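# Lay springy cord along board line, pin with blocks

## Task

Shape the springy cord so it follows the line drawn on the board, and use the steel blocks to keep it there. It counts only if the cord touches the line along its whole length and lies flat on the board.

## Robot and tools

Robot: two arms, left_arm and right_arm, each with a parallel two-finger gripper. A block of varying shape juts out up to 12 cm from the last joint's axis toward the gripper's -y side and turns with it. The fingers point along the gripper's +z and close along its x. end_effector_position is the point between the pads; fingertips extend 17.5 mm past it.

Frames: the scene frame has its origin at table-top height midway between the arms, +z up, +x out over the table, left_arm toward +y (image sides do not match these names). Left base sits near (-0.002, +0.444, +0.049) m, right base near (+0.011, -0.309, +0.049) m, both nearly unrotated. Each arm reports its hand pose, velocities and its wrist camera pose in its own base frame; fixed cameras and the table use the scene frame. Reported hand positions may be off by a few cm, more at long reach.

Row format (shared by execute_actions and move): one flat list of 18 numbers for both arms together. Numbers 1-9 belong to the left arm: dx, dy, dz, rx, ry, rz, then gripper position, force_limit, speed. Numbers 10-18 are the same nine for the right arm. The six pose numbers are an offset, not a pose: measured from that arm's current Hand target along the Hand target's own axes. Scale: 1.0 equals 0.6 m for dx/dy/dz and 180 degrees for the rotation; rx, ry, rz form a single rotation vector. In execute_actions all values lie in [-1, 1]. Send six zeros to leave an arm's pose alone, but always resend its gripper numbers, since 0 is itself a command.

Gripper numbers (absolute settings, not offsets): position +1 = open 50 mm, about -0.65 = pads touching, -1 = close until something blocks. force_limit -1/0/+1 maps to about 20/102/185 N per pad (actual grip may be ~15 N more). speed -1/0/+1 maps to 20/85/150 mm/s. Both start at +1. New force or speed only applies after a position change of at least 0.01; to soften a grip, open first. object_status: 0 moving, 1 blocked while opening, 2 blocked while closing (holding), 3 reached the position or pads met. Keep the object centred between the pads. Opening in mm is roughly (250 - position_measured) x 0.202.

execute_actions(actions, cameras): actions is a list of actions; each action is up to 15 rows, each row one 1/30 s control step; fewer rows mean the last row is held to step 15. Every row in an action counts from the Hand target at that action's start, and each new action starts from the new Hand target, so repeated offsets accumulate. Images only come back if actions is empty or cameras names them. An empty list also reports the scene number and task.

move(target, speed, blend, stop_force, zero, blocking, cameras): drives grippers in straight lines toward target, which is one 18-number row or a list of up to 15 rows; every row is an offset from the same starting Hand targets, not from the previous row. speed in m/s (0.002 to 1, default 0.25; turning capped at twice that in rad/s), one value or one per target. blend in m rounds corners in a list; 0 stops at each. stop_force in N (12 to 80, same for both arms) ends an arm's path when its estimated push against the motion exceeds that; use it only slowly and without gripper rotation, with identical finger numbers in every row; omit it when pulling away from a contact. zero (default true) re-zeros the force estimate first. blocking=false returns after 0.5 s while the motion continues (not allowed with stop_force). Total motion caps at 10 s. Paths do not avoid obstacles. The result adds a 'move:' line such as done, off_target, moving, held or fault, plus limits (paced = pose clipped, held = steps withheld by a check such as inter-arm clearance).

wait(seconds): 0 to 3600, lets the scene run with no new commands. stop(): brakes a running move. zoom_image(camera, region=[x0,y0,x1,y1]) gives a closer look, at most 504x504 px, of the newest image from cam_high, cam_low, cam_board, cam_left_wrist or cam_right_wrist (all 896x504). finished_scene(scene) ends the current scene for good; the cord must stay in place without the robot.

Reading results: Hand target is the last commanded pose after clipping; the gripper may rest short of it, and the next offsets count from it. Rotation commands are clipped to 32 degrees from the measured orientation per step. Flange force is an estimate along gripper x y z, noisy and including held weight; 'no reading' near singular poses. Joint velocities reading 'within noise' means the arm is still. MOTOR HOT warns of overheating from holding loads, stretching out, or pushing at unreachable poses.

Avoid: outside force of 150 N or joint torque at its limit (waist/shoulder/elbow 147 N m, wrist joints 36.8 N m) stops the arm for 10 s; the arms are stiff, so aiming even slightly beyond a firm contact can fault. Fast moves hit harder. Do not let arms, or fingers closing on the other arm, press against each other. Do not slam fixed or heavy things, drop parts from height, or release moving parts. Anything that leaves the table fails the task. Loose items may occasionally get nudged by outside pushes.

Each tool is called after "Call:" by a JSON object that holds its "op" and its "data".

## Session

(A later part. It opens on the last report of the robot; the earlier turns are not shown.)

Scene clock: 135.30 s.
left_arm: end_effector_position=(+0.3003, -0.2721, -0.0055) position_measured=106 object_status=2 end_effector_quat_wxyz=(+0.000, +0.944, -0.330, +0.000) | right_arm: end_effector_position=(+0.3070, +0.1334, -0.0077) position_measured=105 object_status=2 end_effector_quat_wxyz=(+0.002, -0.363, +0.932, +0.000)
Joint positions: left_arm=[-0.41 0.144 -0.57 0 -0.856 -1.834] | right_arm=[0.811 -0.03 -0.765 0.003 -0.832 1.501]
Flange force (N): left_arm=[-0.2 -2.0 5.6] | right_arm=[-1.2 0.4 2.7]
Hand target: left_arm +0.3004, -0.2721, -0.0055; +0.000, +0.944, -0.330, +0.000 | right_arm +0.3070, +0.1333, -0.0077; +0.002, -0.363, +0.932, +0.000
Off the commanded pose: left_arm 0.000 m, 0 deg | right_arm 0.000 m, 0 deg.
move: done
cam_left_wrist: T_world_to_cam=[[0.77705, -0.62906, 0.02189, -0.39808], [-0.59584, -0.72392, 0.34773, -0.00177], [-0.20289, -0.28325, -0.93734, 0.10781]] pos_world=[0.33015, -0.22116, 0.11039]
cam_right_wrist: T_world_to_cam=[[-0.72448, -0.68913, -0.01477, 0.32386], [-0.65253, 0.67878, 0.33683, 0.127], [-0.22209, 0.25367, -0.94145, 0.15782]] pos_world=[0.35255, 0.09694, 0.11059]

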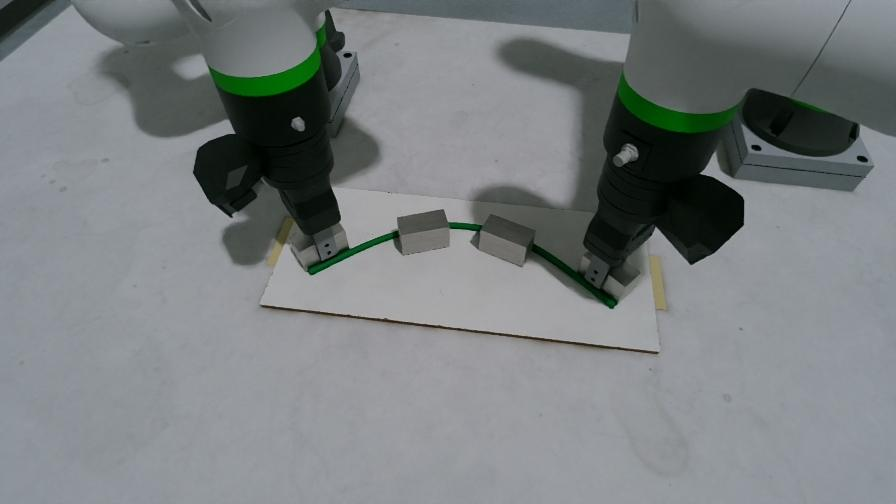

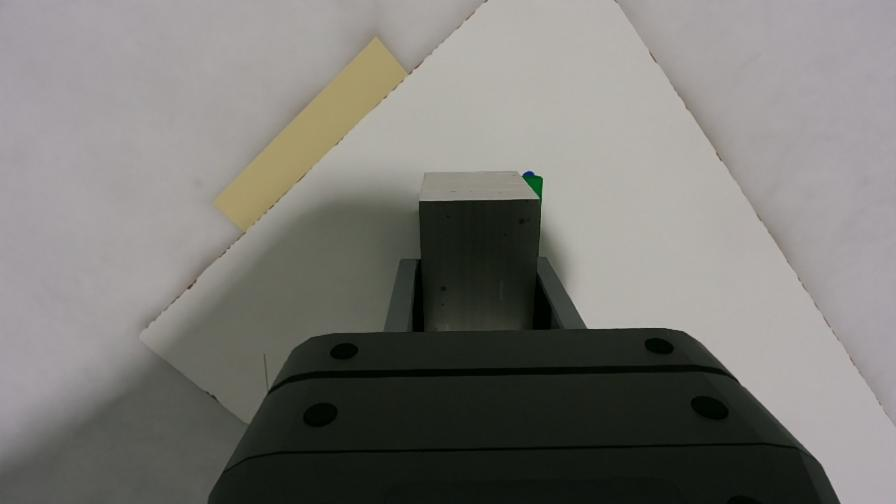

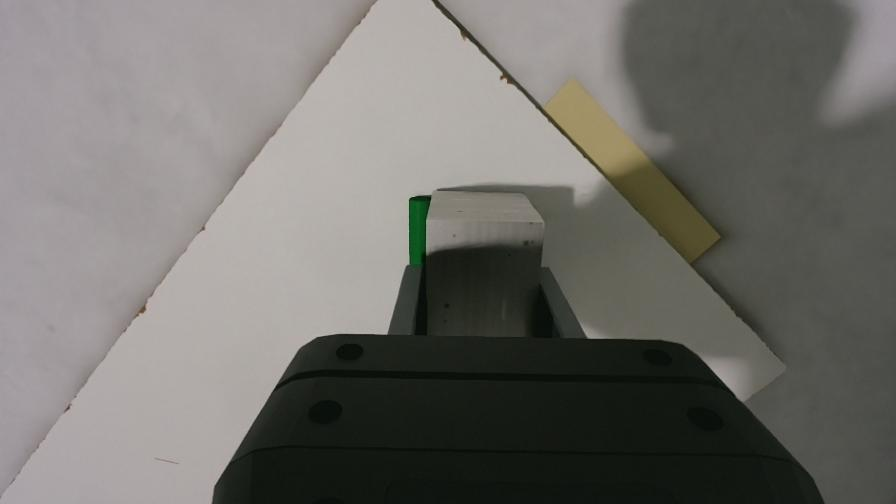

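Call:
{"op": "move", "data": {"target": [-0.003,0,0,0,0,0,-1,0,-0.5,0,0,0,0,0,0,-1,0,-0.5], "speed": 0.02}}

Call:
{"op": "move", "data": {"target": [0,0,0.02,0,0,0,-1,0,-0.5,0,0,0.02,0,0,0,-1,0,-0.5], "speed": 0.006, "stop_force": 12}}

Call:
{"op": "move", "data": {"target": [[0,0,0,0,0,0,0.35,0,-1,0,0,0,0,0,0,0.35,0,-1],[0,0,-0.15,0,0,0,0.35,0,-1,0,0,-0.15,0,0,0,0.35,0,-1]], "speed": 0.08, "cameras": ["cam_board","cam_left_wrist","cam_right_wrist"]}}

Call:
{"op": "zoom_image", "data": {"camera": "cam_board", "region": [280, 180, 460, 300]}}

Call:
{"op": "zoom_image", "data": {"camera": "cam_board", "region": [450, 190, 640, 320]}}

Call:
{"op": "zoom_image", "data": {"camera": "cam_left_wrist", "region": [400, 110, 580, 330]}}

Call:
{"op": "zoom_image", "data": {"camera": "cam_right_wrist", "region": [350, 110, 550, 340]}}

Scene clock: 146.37 s.
left_arm: end_effector_position=(+0.2990, -0.2710, -0.0055) position_measured=106 object_status=2 end_effector_quat_wxyz=(+0.000, +0.944, -0.330, +0.000) | right_arm: end_effector_position=(+0.3070, +0.1333, -0.0077) position_measured=105 object_status=2 end_effector_quat_wxyz=(+0.002, -0.363, +0.932, +0.000)
Joint positions: left_arm=[-0.409 0.14 -0.575 0 -0.855 -1.835] | right_arm=[0.811 -0.03 -0.765 0.003 -0.832 1.501]
Flange force (N): left_arm=[0.3 -2.2 5.7] | right_arm=[-1.9 -0.1 2.9]
Hand target: left_arm +0.2989, -0.2710, -0.0055; +0.000, +0.944, -0.330, +0.000 | right_arm +0.3070, +0.1333, -0.0077; +0.002, -0.363, +0.932, +0.000
Off the commanded pose: left_arm 0.000 m, 0 deg | right_arm 0.000 m, 0 deg.
move: done

Scene clock: 147.20 s.
left_arm: end_effector_position=(+0.2990, -0.2710, -0.0062) position_measured=106 object_status=2 end_effector_quat_wxyz=(+0.000, +0.944, -0.330, +0.000) | right_arm: end_effector_position=(+0.3070, +0.1334, -0.0094) position_measured=105 object_status=2 end_effector_quat_wxyz=(+0.002, -0.363, +0.932, +0.000)
Joint positions: left_arm=[-0.409 0.142 -0.575 0 -0.853 -1.835] | right_arm=[0.811 -0.026 -0.767 0.003 -0.827 1.501]
Flange force (N): left_arm=[-9.9 -5.6 -27.0] | right_arm=[4.7 10.9 -25.6]
Hand target: left_arm +0.2990, -0.2710, -0.0062; +0.000, +0.944, -0.330, +0.000 (not the last commanded pose) | right_arm +0.3070, +0.1334, -0.0094; +0.002, -0.363, +0.932, +0.000 (not the last commanded pose)
Off the commanded pose: left_arm 0.011 m, 0 deg | right_arm 0.010 m, 0 deg.
move: contact (left_arm, right_arm)

Scene clock: 149.13 s.
left_arm: end_effector_position=(+0.2989, -0.2711, +0.0838) position_measured=100 object_status=3 end_effector_quat_wxyz=(+0.000, +0.944, -0.330, +0.000) | right_arm: end_effector_position=(+0.3066, +0.1333, +0.0806) position_measured=100 object_status=3 end_effector_quat_wxyz=(+0.002, -0.363, +0.932, +0.000)
Joint positions: left_arm=[-0.409 -0.001 -0.476 0 -1.095 -1.835] | right_arm=[0.812 -0.192 -0.656 0.003 -1.102 1.501]
Flange force (N): left_arm=[0.9 -2.1 -0.2] | right_arm=[-1.8 -0.2 -2.9]
Hand target: left_arm +0.2990, -0.2710, +0.0838; +0.000, +0.944, -0.330, +0.000 | right_arm +0.3066, +0.1333, +0.0806; +0.002, -0.363, +0.932, +0.000
Off the commanded pose: left_arm 0.000 m, 0 deg | right_arm 0.000 m, 0 deg.
move: done
cam_left_wrist: T_world_to_cam=[[0.77708, -0.62901, 0.02202, -0.39828], [-0.59583, -0.72391, 0.34778, -0.03287], [-0.20281, -0.28337, -0.93732, 0.19149]] pos_world=[0.32875, -0.22006, 0.19969]
cam_right_wrist: T_world_to_cam=[[-0.72445, -0.68917, -0.01464, 0.32477], [-0.65253, 0.67879, 0.33682, 0.09707], [-0.22219, 0.25357, -0.94145, 0.24093]] pos_world=[0.35215, 0.09684, 0.19889]

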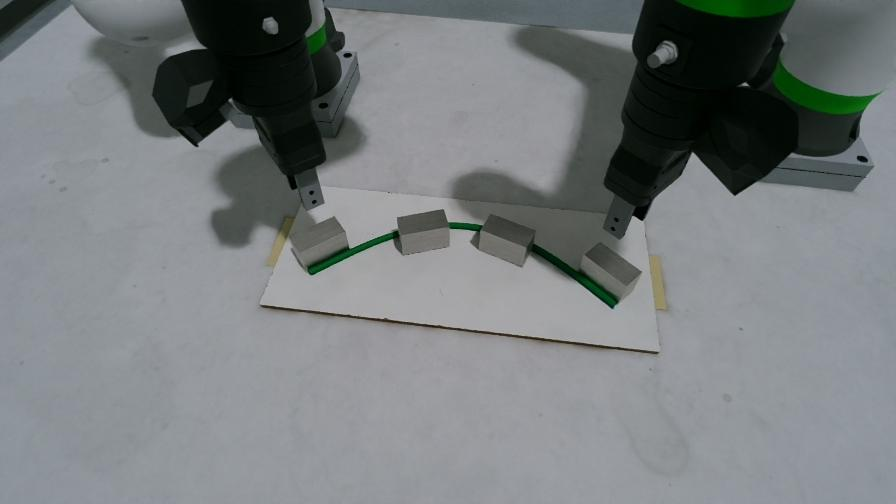

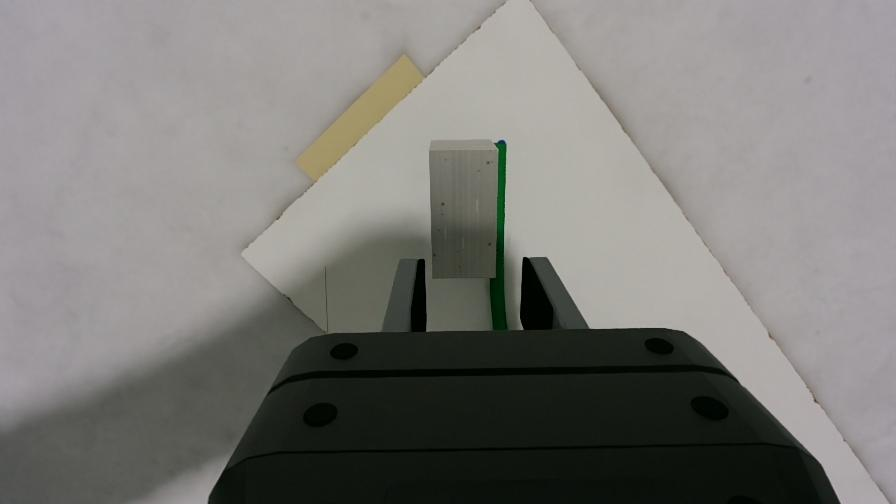

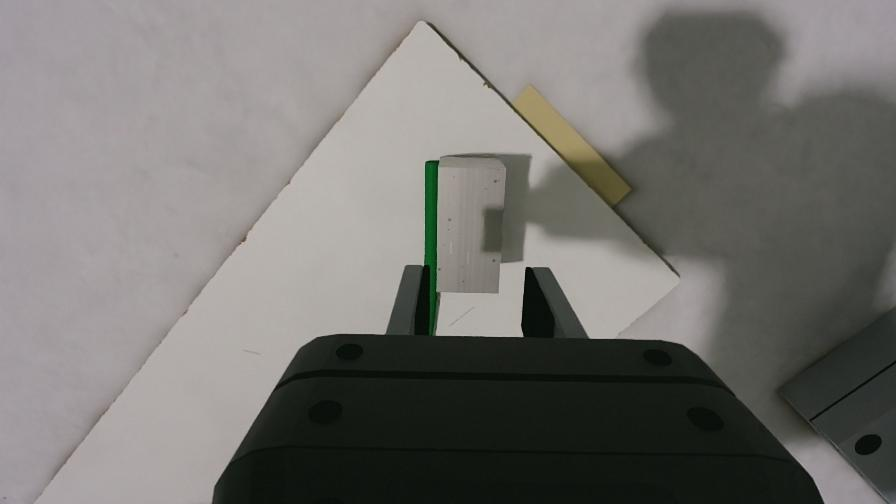

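Scaled by 2.800 from the camera's image (finer frame: 1280x720).

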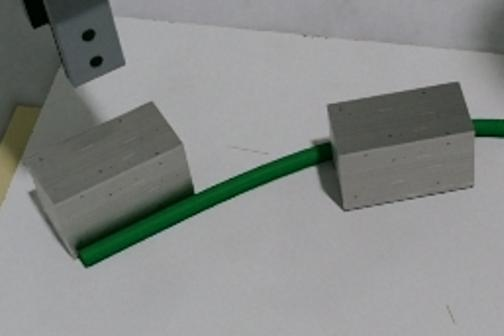

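Scaled by 2.653 from the camera's image (finer frame: 1280x720).

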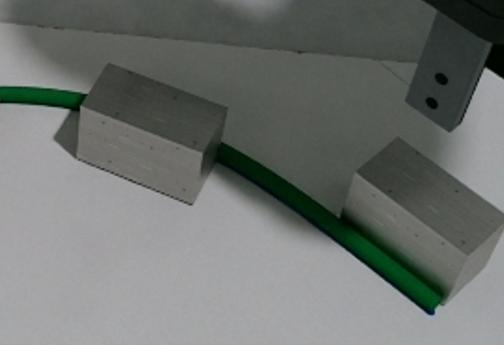

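Scaled by 2.291 from the camera's image (finer frame: 1280x720).

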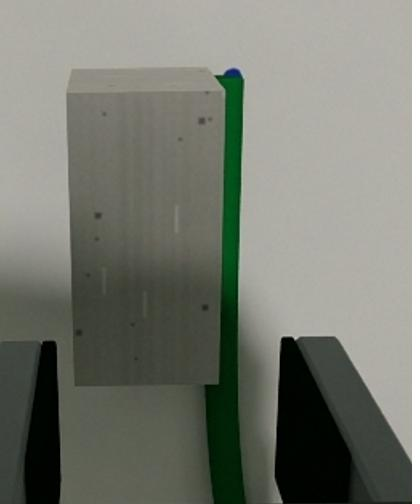

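Scaled by 2.191 from the camera's image (finer frame: 1280x720).

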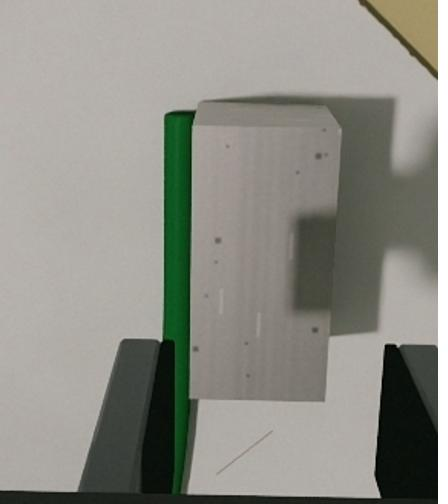

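Rod fully covers the line.

Call:
{"op": "finished_scene", "data": {"scene": 2}}

The scene is finished: the task was done.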